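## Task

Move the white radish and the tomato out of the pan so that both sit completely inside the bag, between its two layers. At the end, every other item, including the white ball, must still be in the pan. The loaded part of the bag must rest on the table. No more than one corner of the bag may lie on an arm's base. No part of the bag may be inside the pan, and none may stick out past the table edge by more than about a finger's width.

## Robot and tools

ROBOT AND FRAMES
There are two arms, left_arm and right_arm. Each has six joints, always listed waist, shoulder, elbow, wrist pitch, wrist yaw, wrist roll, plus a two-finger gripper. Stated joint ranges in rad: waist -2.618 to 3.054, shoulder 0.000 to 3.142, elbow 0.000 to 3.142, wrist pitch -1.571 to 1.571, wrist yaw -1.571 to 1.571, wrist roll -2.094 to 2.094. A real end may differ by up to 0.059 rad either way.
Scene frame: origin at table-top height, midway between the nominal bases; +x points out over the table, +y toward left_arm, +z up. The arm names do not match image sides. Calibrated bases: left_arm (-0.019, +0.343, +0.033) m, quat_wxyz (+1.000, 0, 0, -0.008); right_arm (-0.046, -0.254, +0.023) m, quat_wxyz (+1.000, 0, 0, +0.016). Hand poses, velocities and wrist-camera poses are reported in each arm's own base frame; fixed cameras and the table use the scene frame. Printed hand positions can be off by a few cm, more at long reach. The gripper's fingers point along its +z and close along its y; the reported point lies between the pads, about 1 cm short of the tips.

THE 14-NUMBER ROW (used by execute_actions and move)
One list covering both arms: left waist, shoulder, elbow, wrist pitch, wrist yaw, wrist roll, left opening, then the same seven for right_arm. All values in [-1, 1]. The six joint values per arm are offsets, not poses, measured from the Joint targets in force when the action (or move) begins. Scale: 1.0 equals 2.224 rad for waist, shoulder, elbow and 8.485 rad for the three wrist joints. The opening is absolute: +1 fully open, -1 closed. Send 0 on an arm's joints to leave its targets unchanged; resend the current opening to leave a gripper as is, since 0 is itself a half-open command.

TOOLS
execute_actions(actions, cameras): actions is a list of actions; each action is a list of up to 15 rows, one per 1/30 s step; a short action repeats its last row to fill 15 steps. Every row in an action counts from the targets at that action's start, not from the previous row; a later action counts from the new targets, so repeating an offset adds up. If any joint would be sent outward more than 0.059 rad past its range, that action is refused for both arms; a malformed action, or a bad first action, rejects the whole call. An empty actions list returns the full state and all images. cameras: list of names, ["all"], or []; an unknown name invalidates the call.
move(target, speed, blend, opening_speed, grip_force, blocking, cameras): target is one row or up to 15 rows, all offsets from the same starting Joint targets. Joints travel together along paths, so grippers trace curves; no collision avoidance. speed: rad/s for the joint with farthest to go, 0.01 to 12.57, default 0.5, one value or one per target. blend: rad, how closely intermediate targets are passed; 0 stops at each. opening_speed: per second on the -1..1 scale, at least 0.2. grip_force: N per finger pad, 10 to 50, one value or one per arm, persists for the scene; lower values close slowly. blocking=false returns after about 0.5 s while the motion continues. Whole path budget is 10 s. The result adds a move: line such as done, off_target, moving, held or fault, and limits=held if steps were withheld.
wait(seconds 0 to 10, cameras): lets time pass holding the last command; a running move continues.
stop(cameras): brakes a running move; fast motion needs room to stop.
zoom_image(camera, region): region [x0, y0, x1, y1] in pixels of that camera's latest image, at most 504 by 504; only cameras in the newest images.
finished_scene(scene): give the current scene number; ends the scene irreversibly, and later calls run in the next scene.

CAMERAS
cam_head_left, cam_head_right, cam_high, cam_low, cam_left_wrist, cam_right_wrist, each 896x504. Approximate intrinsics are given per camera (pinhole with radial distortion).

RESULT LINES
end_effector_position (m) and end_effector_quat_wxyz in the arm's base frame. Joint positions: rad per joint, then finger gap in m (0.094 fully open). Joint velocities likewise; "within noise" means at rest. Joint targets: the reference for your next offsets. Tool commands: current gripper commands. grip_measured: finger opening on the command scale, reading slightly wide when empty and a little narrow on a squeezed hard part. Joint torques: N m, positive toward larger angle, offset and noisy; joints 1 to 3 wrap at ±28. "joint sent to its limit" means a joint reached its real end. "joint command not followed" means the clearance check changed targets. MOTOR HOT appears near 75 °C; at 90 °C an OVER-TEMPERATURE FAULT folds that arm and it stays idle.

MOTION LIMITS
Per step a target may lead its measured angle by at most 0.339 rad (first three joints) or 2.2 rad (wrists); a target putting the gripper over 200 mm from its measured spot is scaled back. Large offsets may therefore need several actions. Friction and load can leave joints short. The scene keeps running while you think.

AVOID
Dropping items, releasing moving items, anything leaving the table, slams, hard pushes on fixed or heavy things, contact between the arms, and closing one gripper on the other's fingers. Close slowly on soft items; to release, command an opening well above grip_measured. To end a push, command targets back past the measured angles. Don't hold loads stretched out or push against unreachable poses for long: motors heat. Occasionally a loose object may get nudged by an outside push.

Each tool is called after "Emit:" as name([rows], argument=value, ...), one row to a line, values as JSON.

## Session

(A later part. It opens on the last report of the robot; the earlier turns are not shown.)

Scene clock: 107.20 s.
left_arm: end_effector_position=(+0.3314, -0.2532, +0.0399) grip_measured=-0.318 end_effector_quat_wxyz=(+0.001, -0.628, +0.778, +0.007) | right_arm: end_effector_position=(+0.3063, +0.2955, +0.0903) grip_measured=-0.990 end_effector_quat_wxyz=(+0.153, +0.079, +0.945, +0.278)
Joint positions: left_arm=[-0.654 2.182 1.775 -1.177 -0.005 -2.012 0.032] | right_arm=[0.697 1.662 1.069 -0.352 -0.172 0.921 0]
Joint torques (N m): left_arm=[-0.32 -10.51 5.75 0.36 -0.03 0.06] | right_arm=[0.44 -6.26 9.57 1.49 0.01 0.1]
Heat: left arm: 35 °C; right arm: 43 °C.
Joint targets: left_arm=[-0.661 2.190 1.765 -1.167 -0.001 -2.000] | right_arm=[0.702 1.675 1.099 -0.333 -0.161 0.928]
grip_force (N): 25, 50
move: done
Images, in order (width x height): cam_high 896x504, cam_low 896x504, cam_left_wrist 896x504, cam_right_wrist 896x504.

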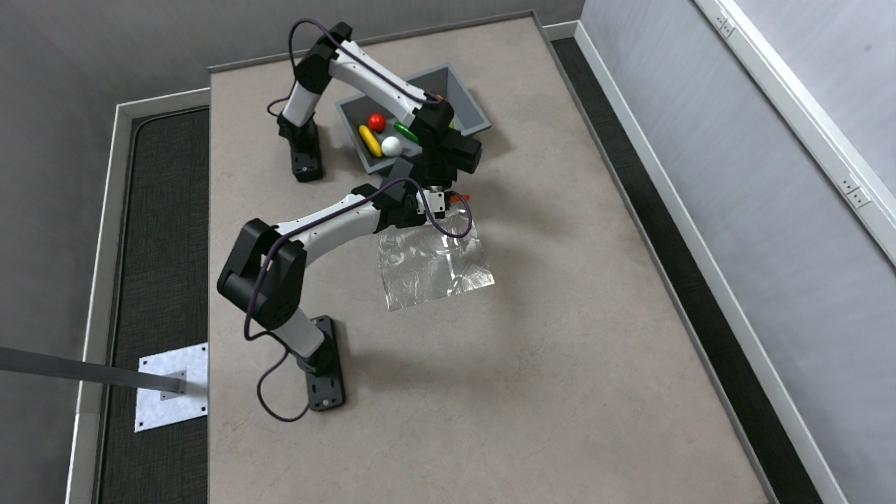

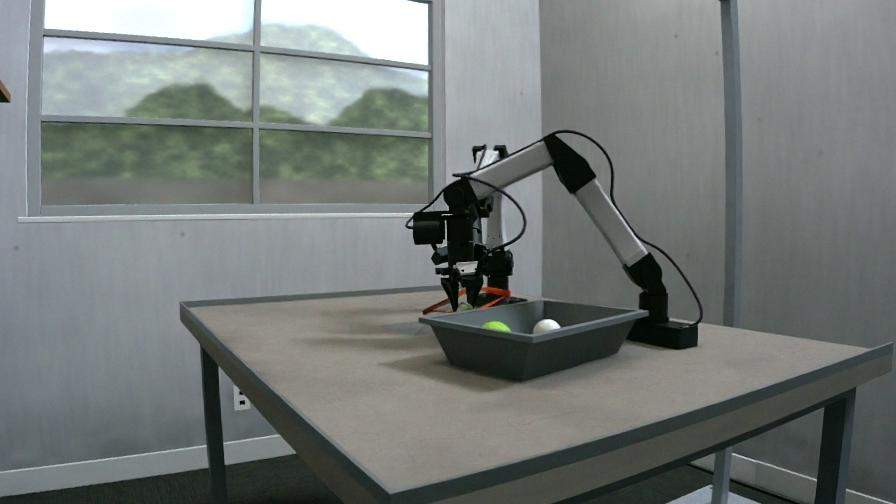

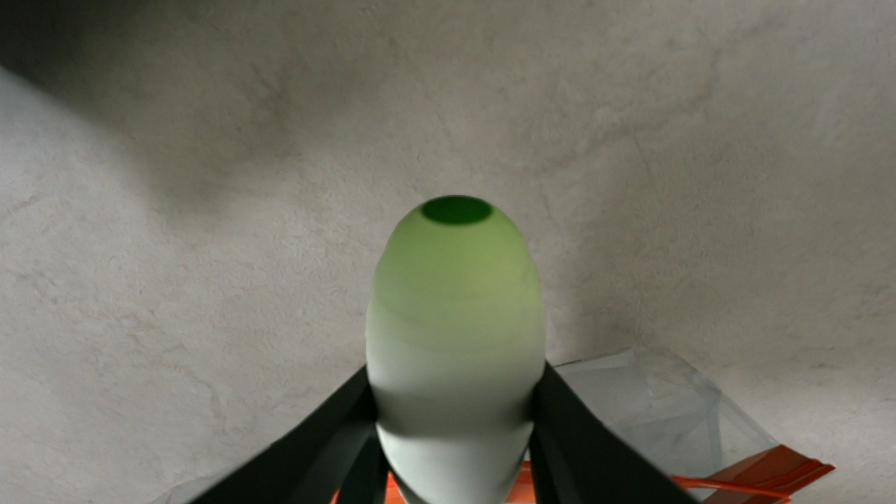

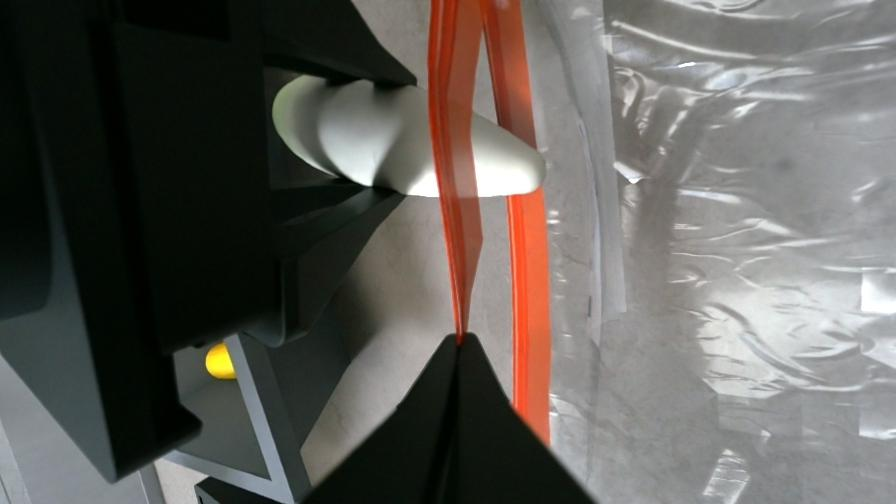

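Emit:
move([
  [0,0.0124,-0.0452,0.0151,0,0,-0.6,0,0,0,0,0,0,-1],
  [0,0.0124,-0.0452,0.0151,0,0,0.0,0,0,0,0,0,0,-1],
], speed=0.15, opening_speed=0.6, cameras=["cam_right_wrist","cam_left_wrist","cam_low"])

Emit:
zoom_image(camera="cam_right_wrist", region=[340, 50, 600, 310])

Scene clock: 110.43 s.
left_arm: end_effector_position=(+0.3313, -0.2532, +0.0091) grip_measured=-0.002 end_effector_quat_wxyz=(+0.002, -0.628, +0.778, +0.001) | right_arm: end_effector_position=(+0.3064, +0.2954, +0.0903) grip_measured=-0.990 end_effector_quat_wxyz=(+0.153, +0.080, +0.945, +0.278)
Joint positions: left_arm=[-0.654 2.197 1.675 -1.049 -0.005 -2.012 0.047] | right_arm=[0.697 1.662 1.069 -0.352 -0.171 0.921 0]
Joint torques (N m): left_arm=[-0.34 -9.58 5.59 0.38 -0.03 0.07] | right_arm=[0.46 -6.27 9.55 1.48 0.03 0.08]
Heat: left arm: 35 °C; right arm: 42 °C.
Joint targets: left_arm=[-0.661 2.218 1.665 -1.039 -0.001 -2.000] | right_arm=[0.702 1.675 1.099 -0.333 -0.161 0.928]
grip_force (N): 25, 50
move: done
Images, in order (width x height): cam_low 896x504, cam_left_wrist 896x504, cam_right_wrist 896x504.

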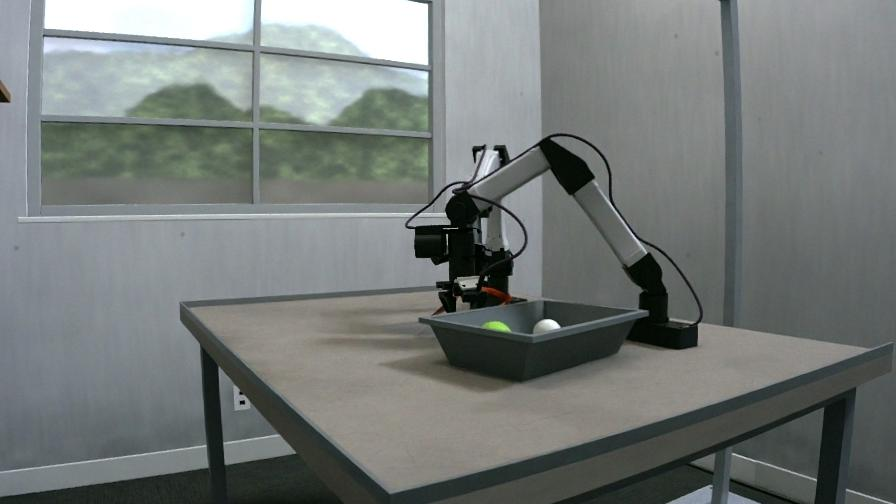

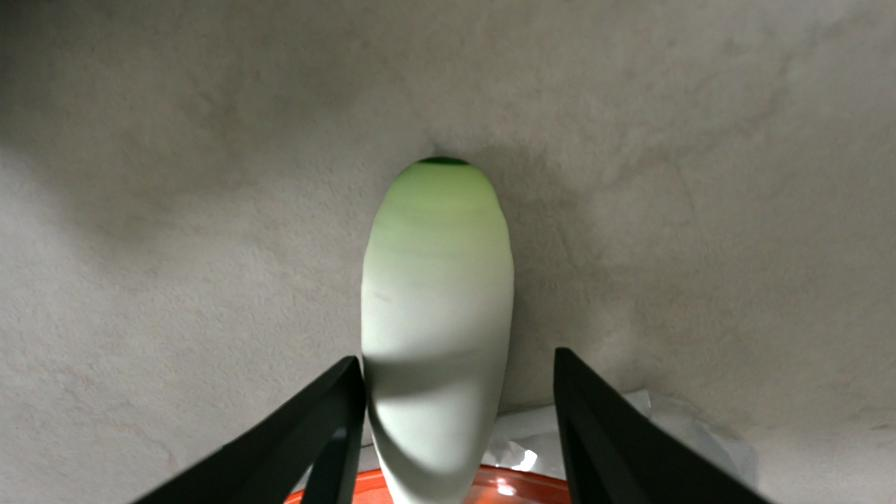

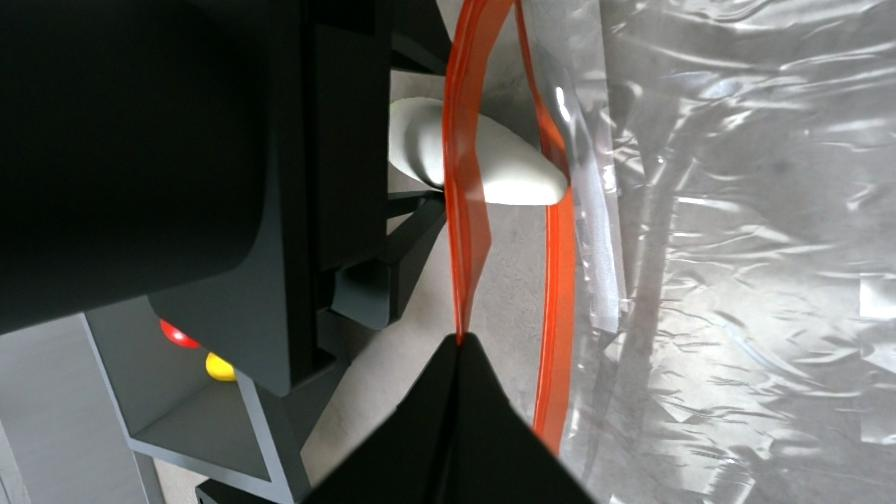

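Scaled by 1.938 from the camera's 896x504 image, which has a finer 1280x720 frame.

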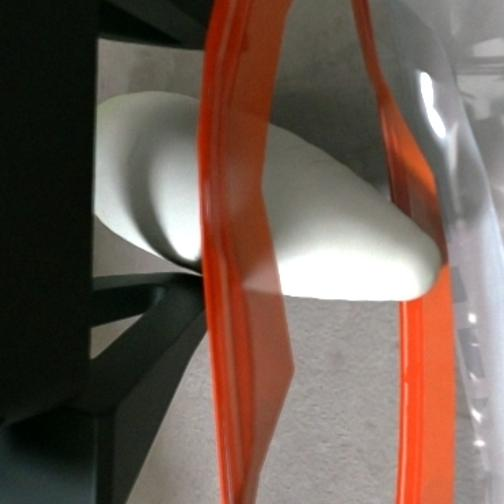

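Emit:
move([
  [0.027,-0.0259,-0.052,0.0068,0,0.0071,0.0,0,0,0,0,0,0,-1],
  [0.027,-0.0259,-0.052,0.0068,0,0.0071,-0.5,0,0,0,0,0,0,-1],
], speed=0.2, opening_speed=0.5, grip_force=[50,50], cameras=["cam_right_wrist","cam_left_wrist","cam_low"])

Emit:
zoom_image(camera="cam_right_wrist", region=[340, 50, 600, 310])

Scene clock: 113.47 s.
left_arm: end_effector_position=(+0.3246, -0.2265, -0.0153) grip_measured=-0.370 end_effector_quat_wxyz=(-0.004, -0.621, +0.783, +0.022) | right_arm: end_effector_position=(+0.3064, +0.2954, +0.0903) grip_measured=-0.990 end_effector_quat_wxyz=(+0.153, +0.080, +0.945, +0.278)
Joint positions: left_arm=[-0.611 2.192 1.563 -0.987 -0.005 -1.952 0.03] | right_arm=[0.697 1.662 1.069 -0.352 -0.171 0.921 0]
Joint torques (N m): left_arm=[1.01 -13.3 5.01 0.23 -0.03 0.06] | right_arm=[0.47 -6.28 9.55 1.48 0.03 0.08]
Heat: left arm: 36 °C; right arm: 42 °C.
Joint targets: left_arm=[-0.601 2.160 1.549 -0.981 -0.001 -1.940] | right_arm=[0.702 1.675 1.099 -0.333 -0.161 0.928]
move: done
Images, in order (width x height): cam_low 896x504, cam_left_wrist 896x504, cam_right_wrist 896x504.

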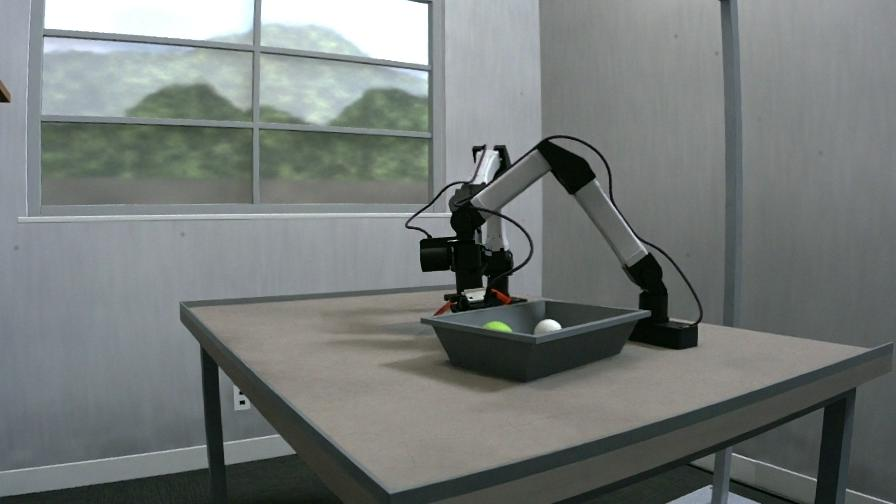

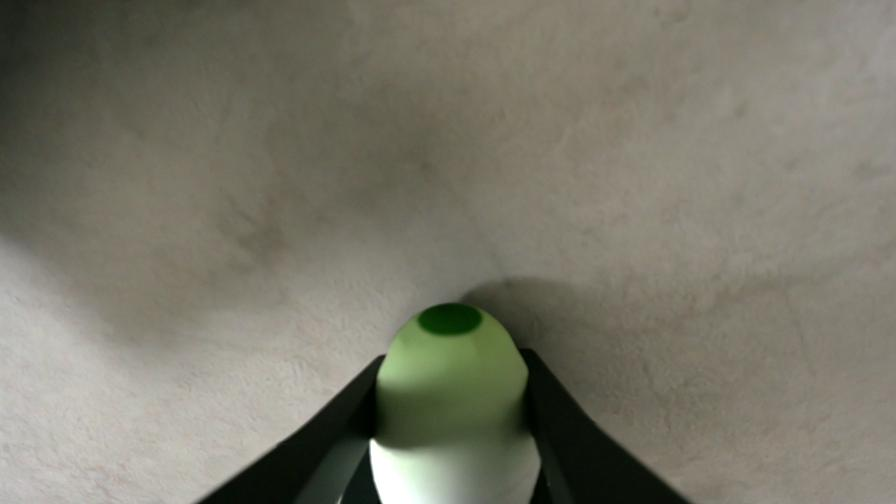

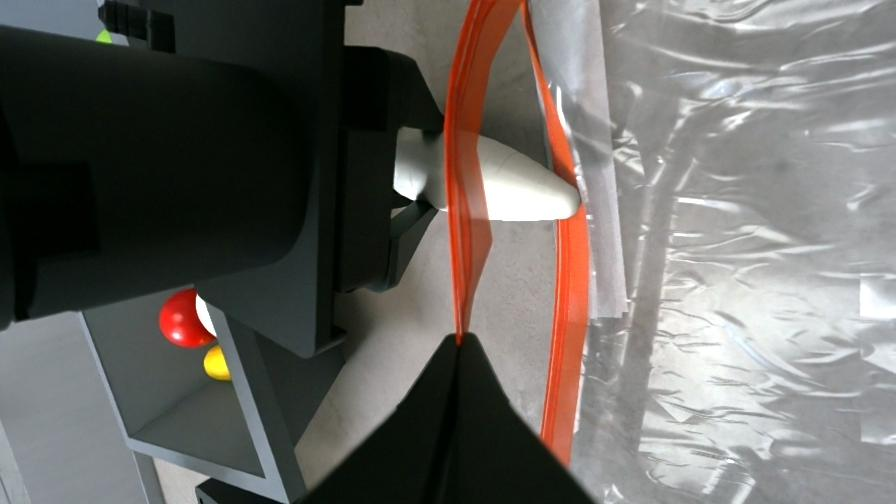

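Scaled by 1.938 from the camera's 896x504 image, which has a finer 1280x720 frame.

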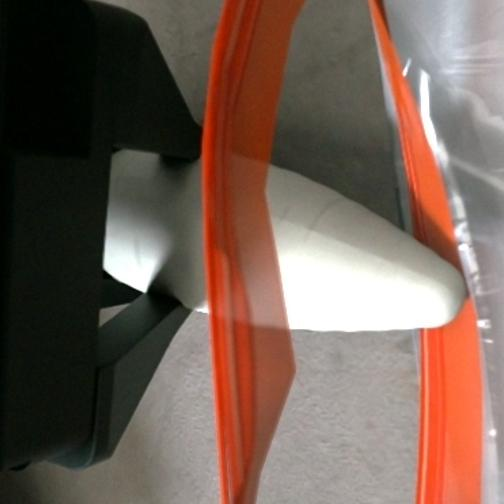

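Emit:
move([
  [0,-0.028,0.0397,-0.0177,0,0,-0.5,0,0,0,0,0,0,-1],
  [0,-0.028,0.0397,-0.0177,0,0,-0.5,0.0243,0.0324,0.031,0.0032,0.0039,0.0052,-1],
], speed=0.15, blend=0.03, cameras=["cam_right_wrist","cam_left_wrist","cam_low"])

Emit:
zoom_image(camera="cam_right_wrist", region=[340, 50, 600, 310])

Emit:
zoom_image(camera="cam_low", region=[370, 220, 620, 360])

Scene clock: 115.97 s.
left_arm: end_effector_position=(+0.3184, -0.2210, +0.0213) grip_measured=-0.374 end_effector_quat_wxyz=(-0.007, -0.621, +0.783, +0.031) | right_arm: end_effector_position=(+0.3110, +0.3237, +0.0900) grip_measured=-0.990 end_effector_quat_wxyz=(+0.158, +0.079, +0.942, +0.284)
Joint positions: left_arm=[-0.609 2.132 1.617 -1.12 -0.005 -1.951 0.029] | right_arm=[0.752 1.734 1.138 -0.326 -0.139 0.965 0]
Joint torques (N m): left_arm=[0.85 -13.18 8.42 0.01 -0.03 0.05] | right_arm=[0.47 -6.84 9.61 1.49 0.07 0.07]
Heat: left arm: 37 °C; right arm: 41 °C.
Joint targets: left_arm=[-0.601 2.098 1.637 -1.132 -0.001 -1.940] | right_arm=[0.756 1.747 1.168 -0.306 -0.128 0.972]
move: done
Images, in order (width x height): cam_low 896x504, cam_left_wrist 896x504, cam_right_wrist 896x504.

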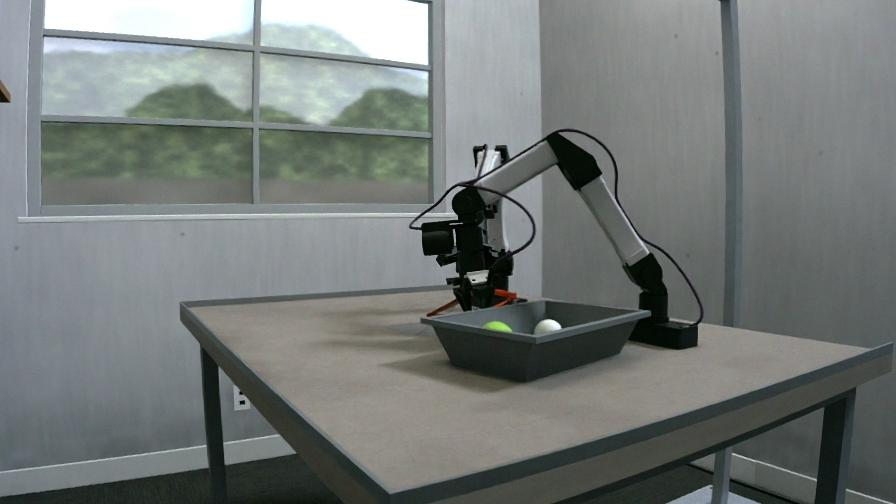

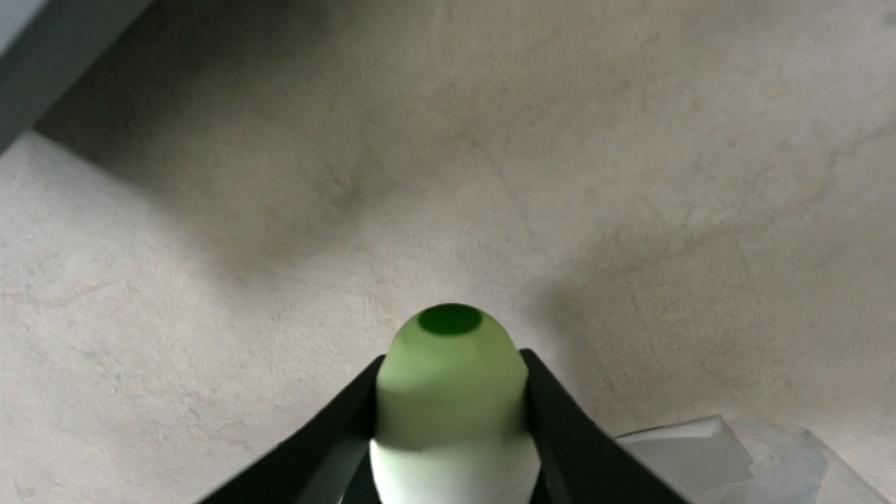

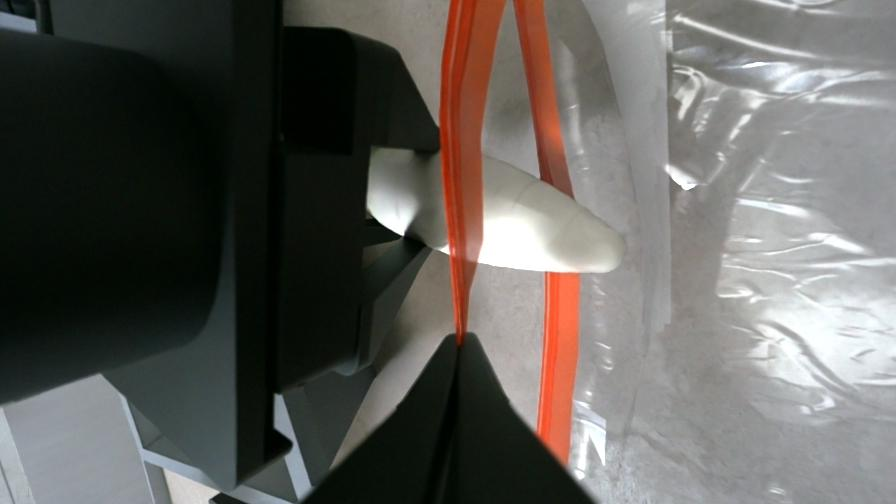

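Scaled by 1.938 from the camera's 896x504 image, which has a finer 1280x720 frame.

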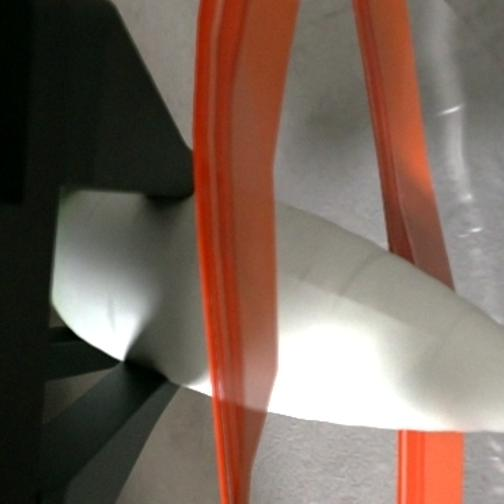

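Scaled by 2.016 from the camera's 896x504 image, which has a finer 1280x720 frame.

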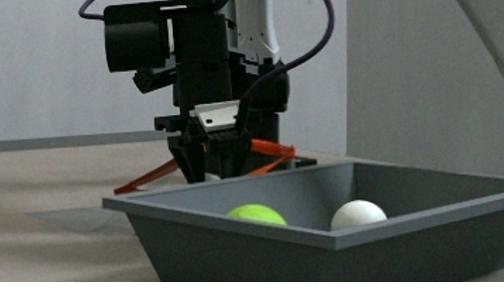

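Emit:
move([
  [-0.0234,0.0459,0,0.0055,0,-0.0061,-0.5,0,0,0,0,0,0,-1],
  [-0.0234,0.0459,0,0.0055,0,-0.0061,0.0,0,0,0,0,0,0,-1],
], speed=0.15, opening_speed=0.6, cameras=["cam_right_wrist","cam_left_wrist","cam_low"])

Emit:
zoom_image(camera="cam_right_wrist", region=[380, 50, 680, 350])

Scene clock: 117.67 s.
left_arm: end_effector_position=(+0.3137, -0.2281, +0.0158) grip_measured=-0.374 end_effector_quat_wxyz=(-0.007, -0.616, +0.787, +0.035) | right_arm: end_effector_position=(+0.3111, +0.3236, +0.0900) grip_measured=-0.990 end_effector_quat_wxyz=(+0.159, +0.079, +0.942, +0.284)
Joint positions: left_arm=[-0.631 2.146 1.617 -1.113 -0.005 -1.96 0.029] | right_arm=[0.752 1.734 1.138 -0.326 -0.138 0.965 0]
Joint torques (N m): left_arm=[0.36 -10.85 6.46 0.14 -0.07 -0.04] | right_arm=[0.47 -6.84 9.61 1.51 0.05 0.08]
Heat: left arm: 37 °C; right arm: 41 °C.
Joint targets: left_arm=[-0.629 2.144 1.617 -1.112 -0.005 -1.960] | right_arm=[0.756 1.747 1.168 -0.306 -0.128 0.972]
Tool commands: left_gripper/opening=-0.5 right_gripper/opening=-1.0
move: held (left_arm; a check stopped the path); path passed 0 of 2 targets; target 2's new numbers were not sent; limits=held; left_arm: the shoulder is farthest, 0.054 rad from its target
joint command not followed: on one or more control steps a check withheld the commanded joint targets of the left arm, and it was not sent them on those steps.
cause: the commanded joint targets, or the way to them, would bring a part of the robot too close to another arm (this arm's wrist (the part past the wrist pitch) and the right arm's wrist camera, at the place that arm is still heading or pushing toward).
Images, in order (width x height): cam_low 896x504, cam_left_wrist 896x504, cam_right_wrist 896x504.

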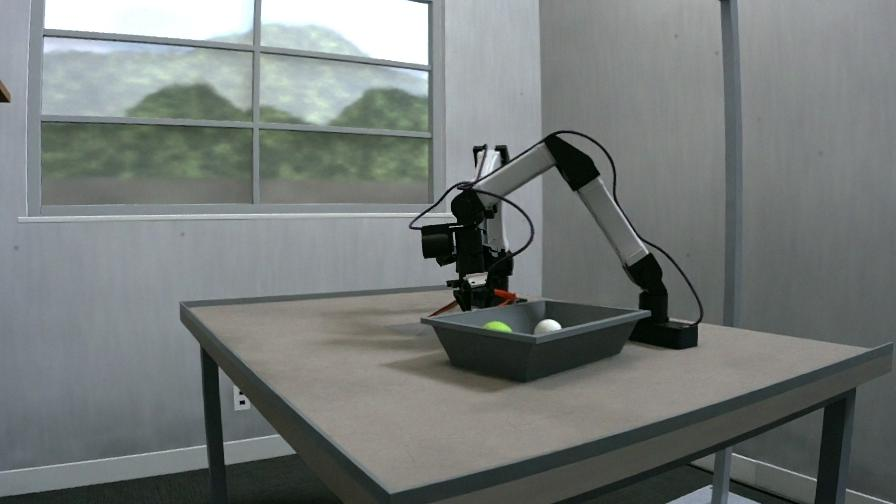

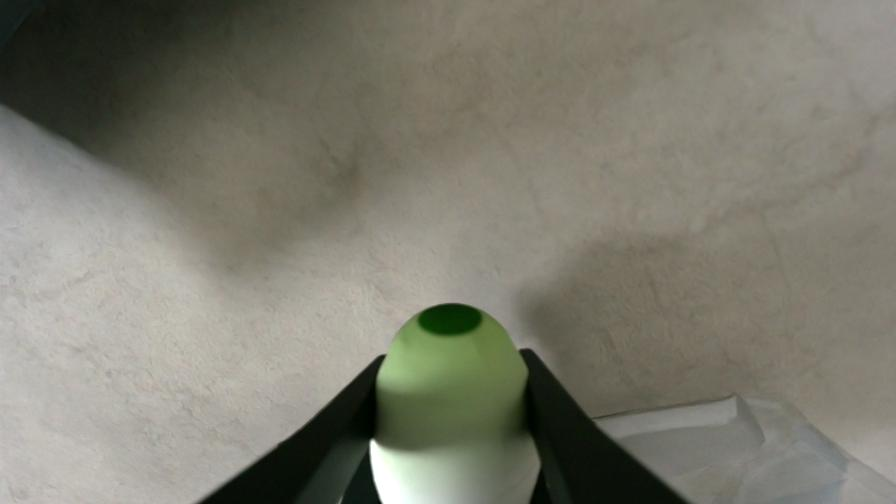

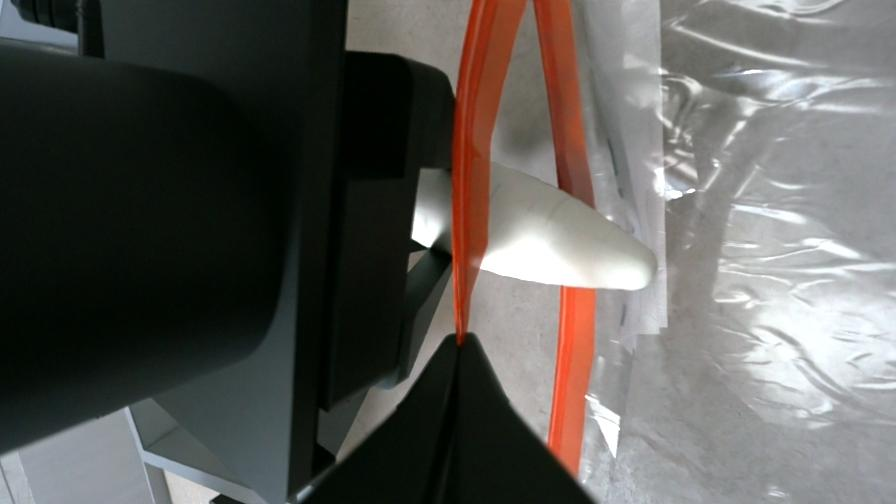

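Scaled by 1.680 from the camera's 896x504 image, which has a finer 1280x720 frame.

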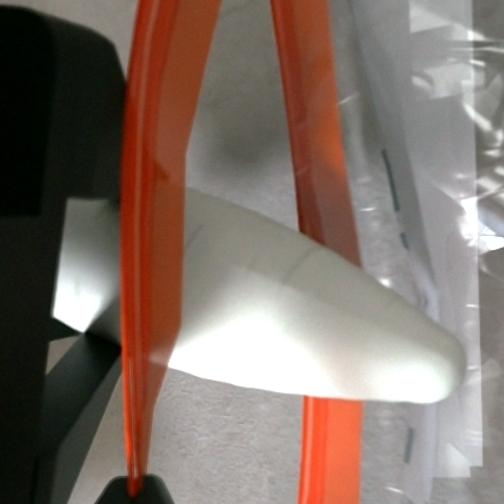

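Emit:
move([
  [0,0,0,0,0,0,-0.5,-0.0097,-0.013,-0.0124,-0.0013,-0.0016,-0.0021,-1],
  [0,0.0117,-0.0207,0.0062,0,0,-0.5,-0.0097,-0.013,-0.0124,-0.0013,-0.0016,-0.0021,-1],
  [0,0.0117,-0.0207,0.0062,0,0,0.0,-0.0097,-0.013,-0.0124,-0.0013,-0.0016,-0.0021,-1],
], speed=0.15, opening_speed=0.6, cameras=["cam_right_wrist","cam_left_wrist"])

Emit:
zoom_image(camera="cam_right_wrist", region=[380, 50, 680, 350])

Scene clock: 120.83 s.
left_arm: end_effector_position=(+0.3130, -0.2276, +0.0064) grip_measured=-0.002 end_effector_quat_wxyz=(-0.007, -0.616, +0.787, +0.032) | right_arm: end_effector_position=(+0.3149, +0.3199, +0.0900) grip_measured=-0.990 end_effector_quat_wxyz=(+0.161, +0.083, +0.942, +0.283)
Joint positions: left_arm=[-0.631 2.149 1.582 -1.07 -0.005 -1.96 0.047] | right_arm=[0.74 1.734 1.138 -0.326 -0.138 0.962 0]
Joint torques (N m): left_arm=[0.38 -8.94 5.38 0.24 -0.06 -0.04] | right_arm=[-0.47 -9.39 6.99 1.41 -0.08 -0.08]
Heat: left arm: 37 °C; right arm: 41 °C.
Joint targets: left_arm=[-0.629 2.170 1.572 -1.060 -0.005 -1.960] | right_arm=[0.735 1.718 1.141 -0.317 -0.142 0.954]
move: done
Images, in order (width x height): cam_left_wrist 896x504, cam_right_wrist 896x504.

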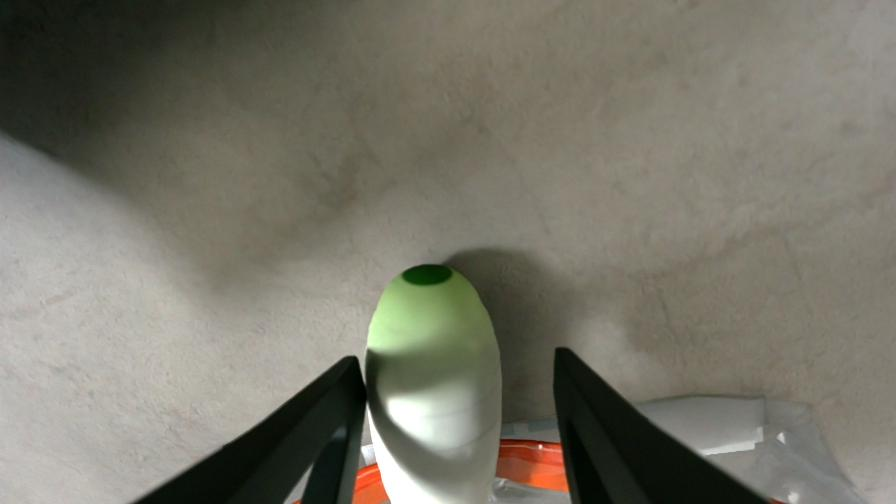

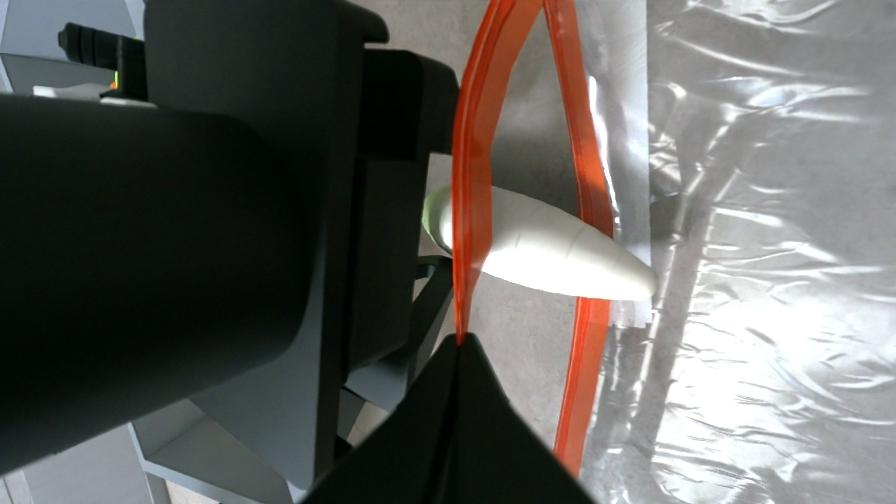

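Scaled by 1.680 from the camera's 896x504 image, which has a finer 1280x720 frame.

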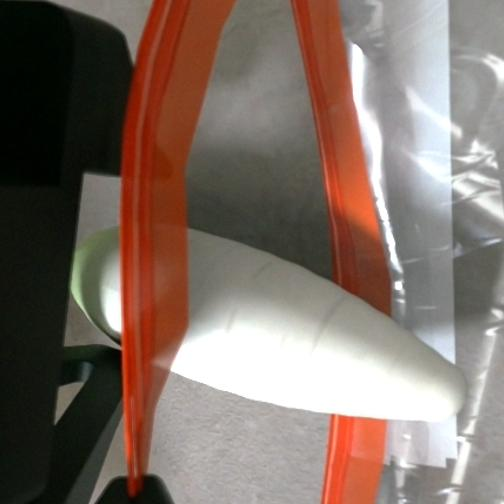

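Emit:
move([
  [0.0114,-0.0382,-0.0315,0.0044,0,0.003,0.0,0,0,0,0,0,0,-1],
  [0.0114,-0.0382,-0.0315,0.0044,0,0.003,-0.65,0,0,0,0,0,0,-1],
  [0.0114,-0.0551,0.0072,-0.0102,0,0.003,-0.65,0,0,0,0,0,0,-1],
  [0.0114,-0.0551,0.0072,-0.0102,0,0.003,-0.65,0.0157,0.0211,0.0198,0.002,0.0026,0.0034,-1],
], speed=0.15, opening_speed=0.6, cameras=["cam_right_wrist","cam_left_wrist","cam_low"])

Emit:
zoom_image(camera="cam_right_wrist", region=[380, 50, 680, 350])

Scene clock: 127.20 s.
left_arm: end_effector_position=(+0.3072, -0.2125, +0.0303) grip_measured=-0.648 end_effector_quat_wxyz=(-0.007, -0.620, +0.784, +0.035) | right_arm: end_effector_position=(+0.3116, +0.3307, +0.0894) grip_measured=-0.990 end_effector_quat_wxyz=(+0.159, +0.078, +0.942, +0.285)
Joint positions: left_arm=[-0.608 2.077 1.569 -1.135 -0.006 -1.946 0.017] | right_arm=[0.765 1.752 1.154 -0.319 -0.13 0.976 0]
Joint torques (N m): left_arm=[0.59 -12.48 8.27 0 -0.06 0.06] | right_arm=[0.36 -7.01 9.62 1.52 0.09 0.02]
Heat: left arm: 38 °C; right arm: 41 °C.
Joint targets: left_arm=[-0.604 2.047 1.588 -1.146 -0.005 -1.934] | right_arm=[0.770 1.765 1.185 -0.300 -0.120 0.983]
move: done
Images, in order (width x height): cam_low 896x504, cam_left_wrist 896x504, cam_right_wrist 896x504.

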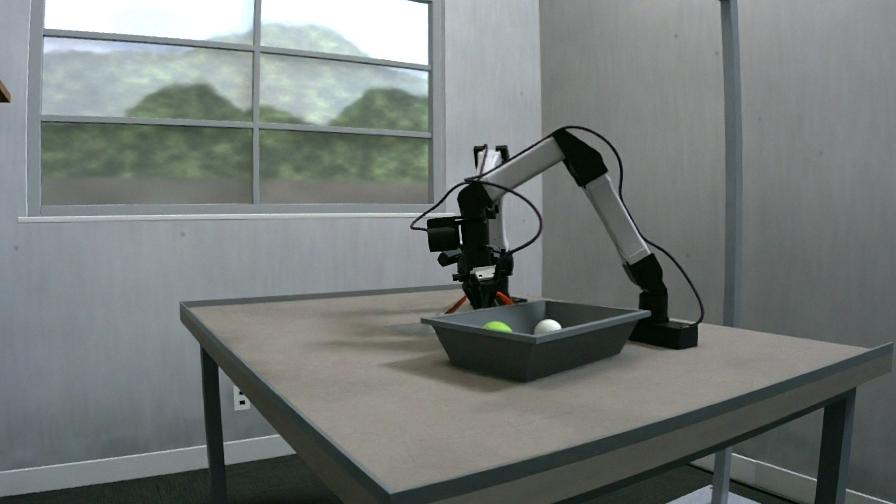

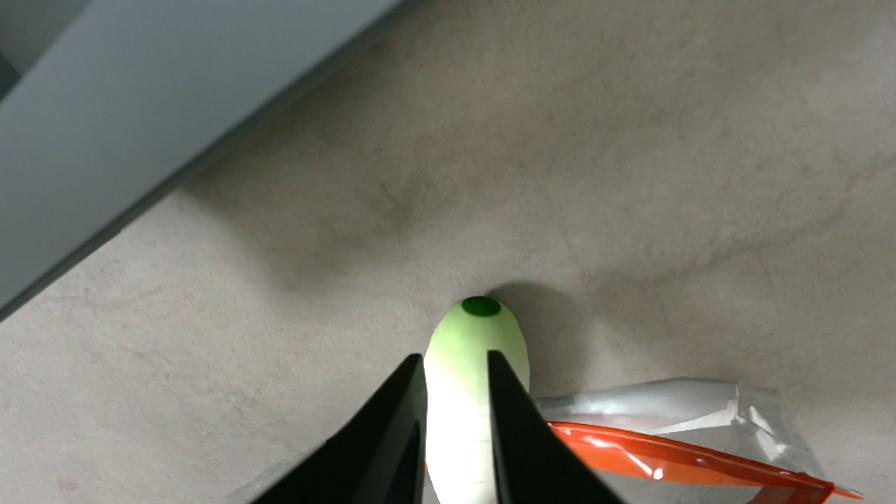

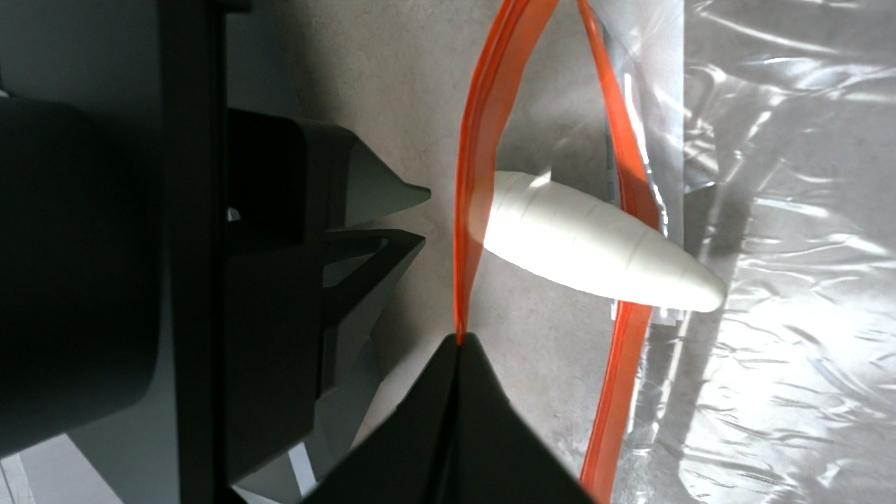

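Scaled by 1.680 from the camera's 896x504 image, which has a finer 1280x720 frame.

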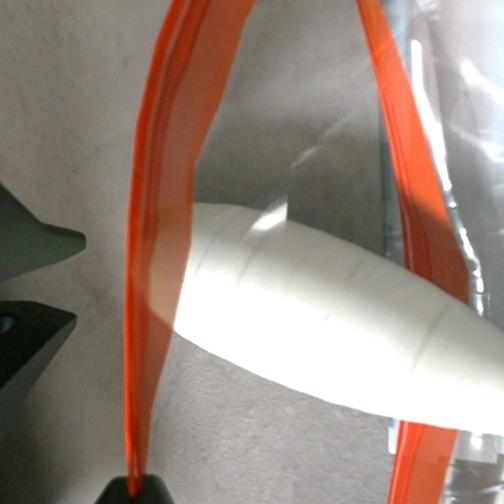

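Emit:
move(target=[0,0.0391,-0.0427,0.0147,0,0,-1,-0.0508,-0.063,-0.0549,-0.0061,-0.0083,-0.0108,-1], speed=0.2, cameras=["cam_right_wrist","cam_left_wrist","cam_low"])

Emit:
zoom_image(camera="cam_right_wrist", region=[380, 50, 680, 350])

Scene clock: 129.10 s.
left_arm: end_effector_position=(+0.3049, -0.2108, +0.0000) grip_measured=-0.985 end_effector_quat_wxyz=(-0.009, -0.620, +0.784, +0.042) | right_arm: end_effector_position=(+0.3150, +0.2846, +0.0889) grip_measured=-0.990 end_effector_quat_wxyz=(+0.156, +0.086, +0.945, +0.275)
Joint positions: left_arm=[-0.608 2.116 1.502 -1.042 -0.007 -1.946 0.001] | right_arm=[0.661 1.663 1.067 -0.354 -0.18 0.9 0]
Joint torques (N m): left_arm=[0.54 -8.81 5.27 0.32 -0.06 0.06] | right_arm=[-0.51 -10.77 6.28 1.32 -0.14 -0.05]
Heat: left arm: 39 °C; right arm: 42 °C.
Joint targets: left_arm=[-0.604 2.134 1.492 -1.022 -0.005 -1.934] | right_arm=[0.657 1.625 1.063 -0.352 -0.190 0.891]
move: off_target (right_arm); right_arm: the shoulder is farthest, 0.039 rad from its target
Images, in order (width x height): cam_low 896x504, cam_left_wrist 896x504, cam_right_wrist 896x504.

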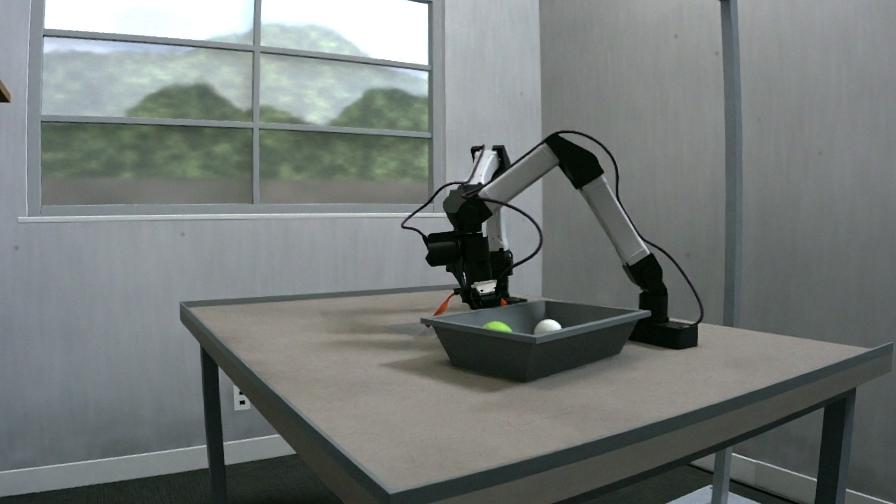

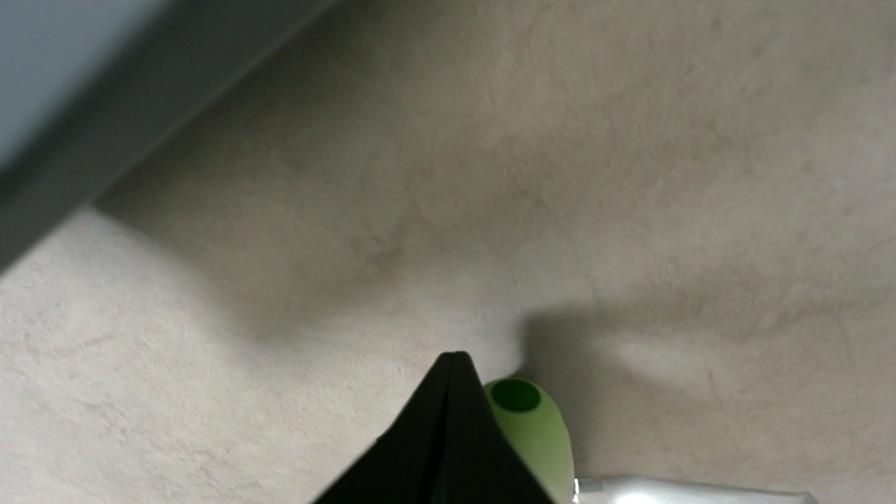

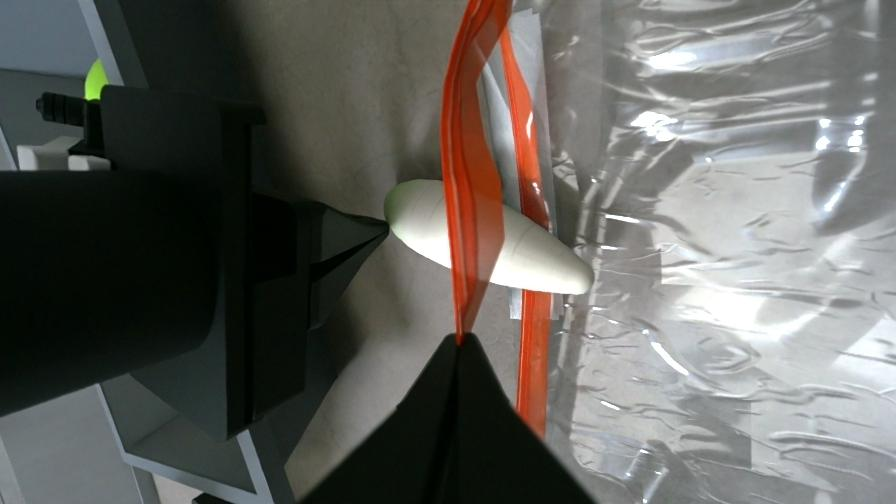

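Scaled by 1.680 from the camera's 896x504 image, which has a finer 1280x720 frame.

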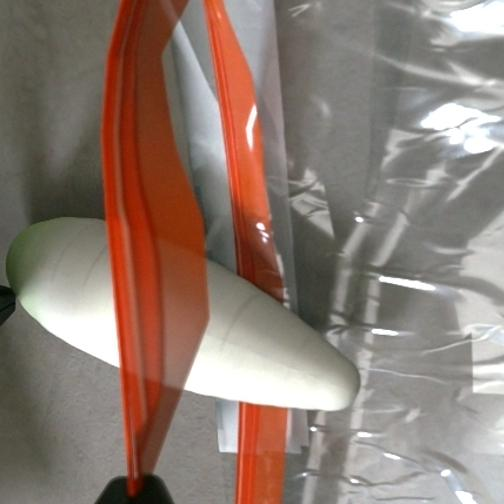

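Emit:
move([
  [0.0057,0.0193,0.0396,-0.003,0,0,-1,0,0,0,0,0,0,-1],
  [-0.0472,0.0526,0.0944,-0.0087,0,0,-1,0,0,0,0,0,0,-1],
], speed=0.12, blend=0.01, cameras=["cam_right_wrist","cam_left_wrist","cam_low"])

Emit:
zoom_image(camera="cam_right_wrist", region=[380, 50, 680, 350])

Scene clock: 131.93 s.
left_arm: end_effector_position=(+0.3113, -0.2631, -0.0005) grip_measured=-0.985 end_effector_quat_wxyz=(-0.004, -0.581, +0.813, +0.029) | right_arm: end_effector_position=(+0.3148, +0.2845, +0.0888) grip_measured=-0.990 end_effector_quat_wxyz=(+0.155, +0.085, +0.945, +0.275)
Joint positions: left_arm=[-0.705 2.227 1.683 -1.084 -0.007 -1.946 0.001] | right_arm=[0.661 1.663 1.067 -0.355 -0.181 0.9 0]
Joint torques (N m): left_arm=[-0.05 -9.37 8.36 0.02 -0.05 0.06] | right_arm=[-0.42 -10.78 6.28 1.31 -0.16 -0.08]
Heat: left arm: 38 °C; right arm: 42 °C.
Joint targets: left_arm=[-0.708 2.251 1.703 -1.095 -0.005 -1.934] | right_arm=[0.657 1.625 1.063 -0.352 -0.190 0.891]
move: off_target (right_arm); right_arm: the shoulder is farthest, 0.038 rad from its target
Images, in order (width x height): cam_low 896x504, cam_left_wrist 896x504, cam_right_wrist 896x504.

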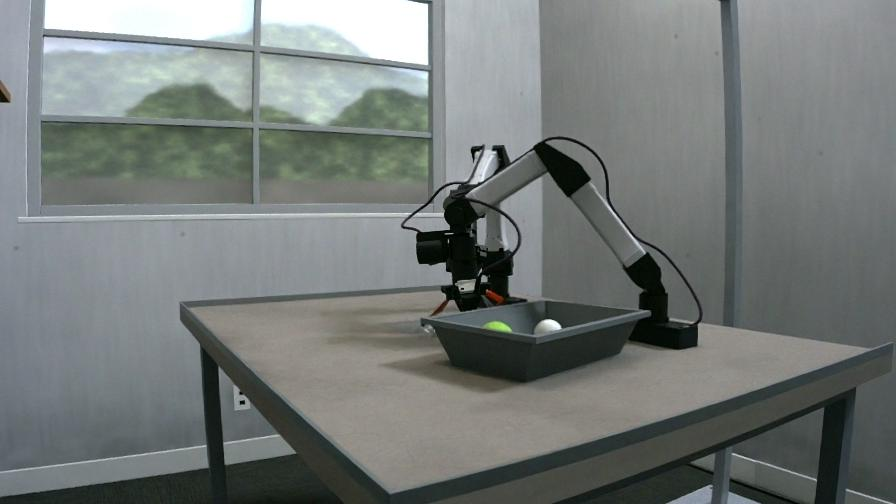

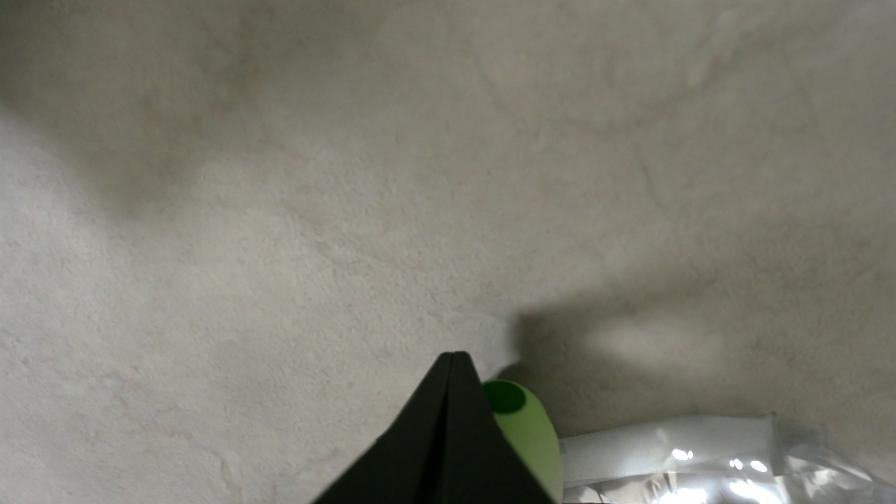

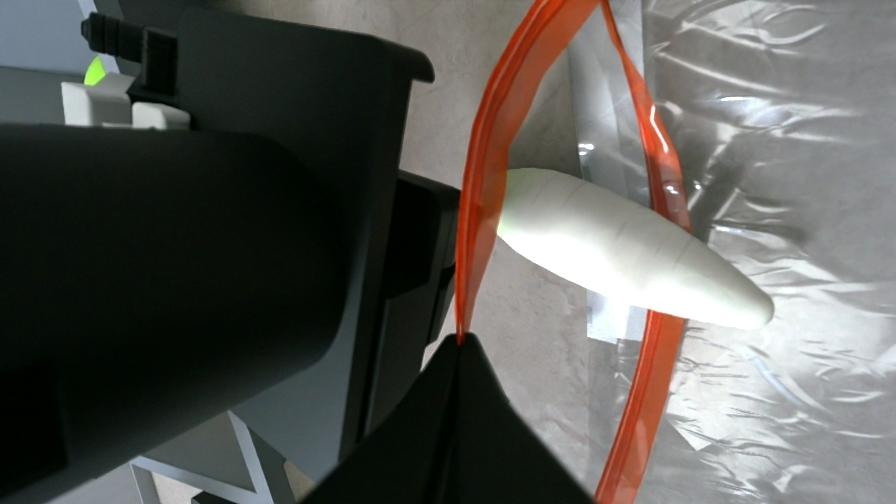

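Scaled by 1.680 from the camera's 896x504 image, which has a finer 1280x720 frame.

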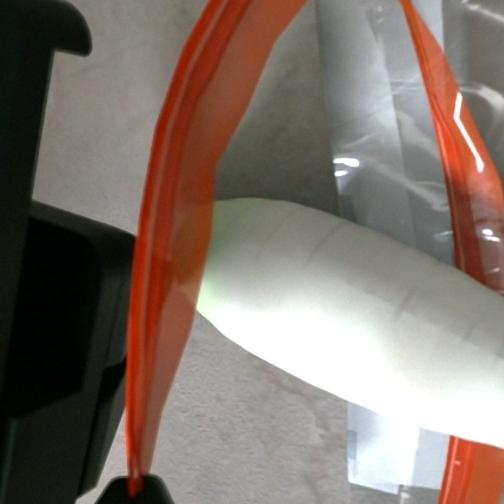

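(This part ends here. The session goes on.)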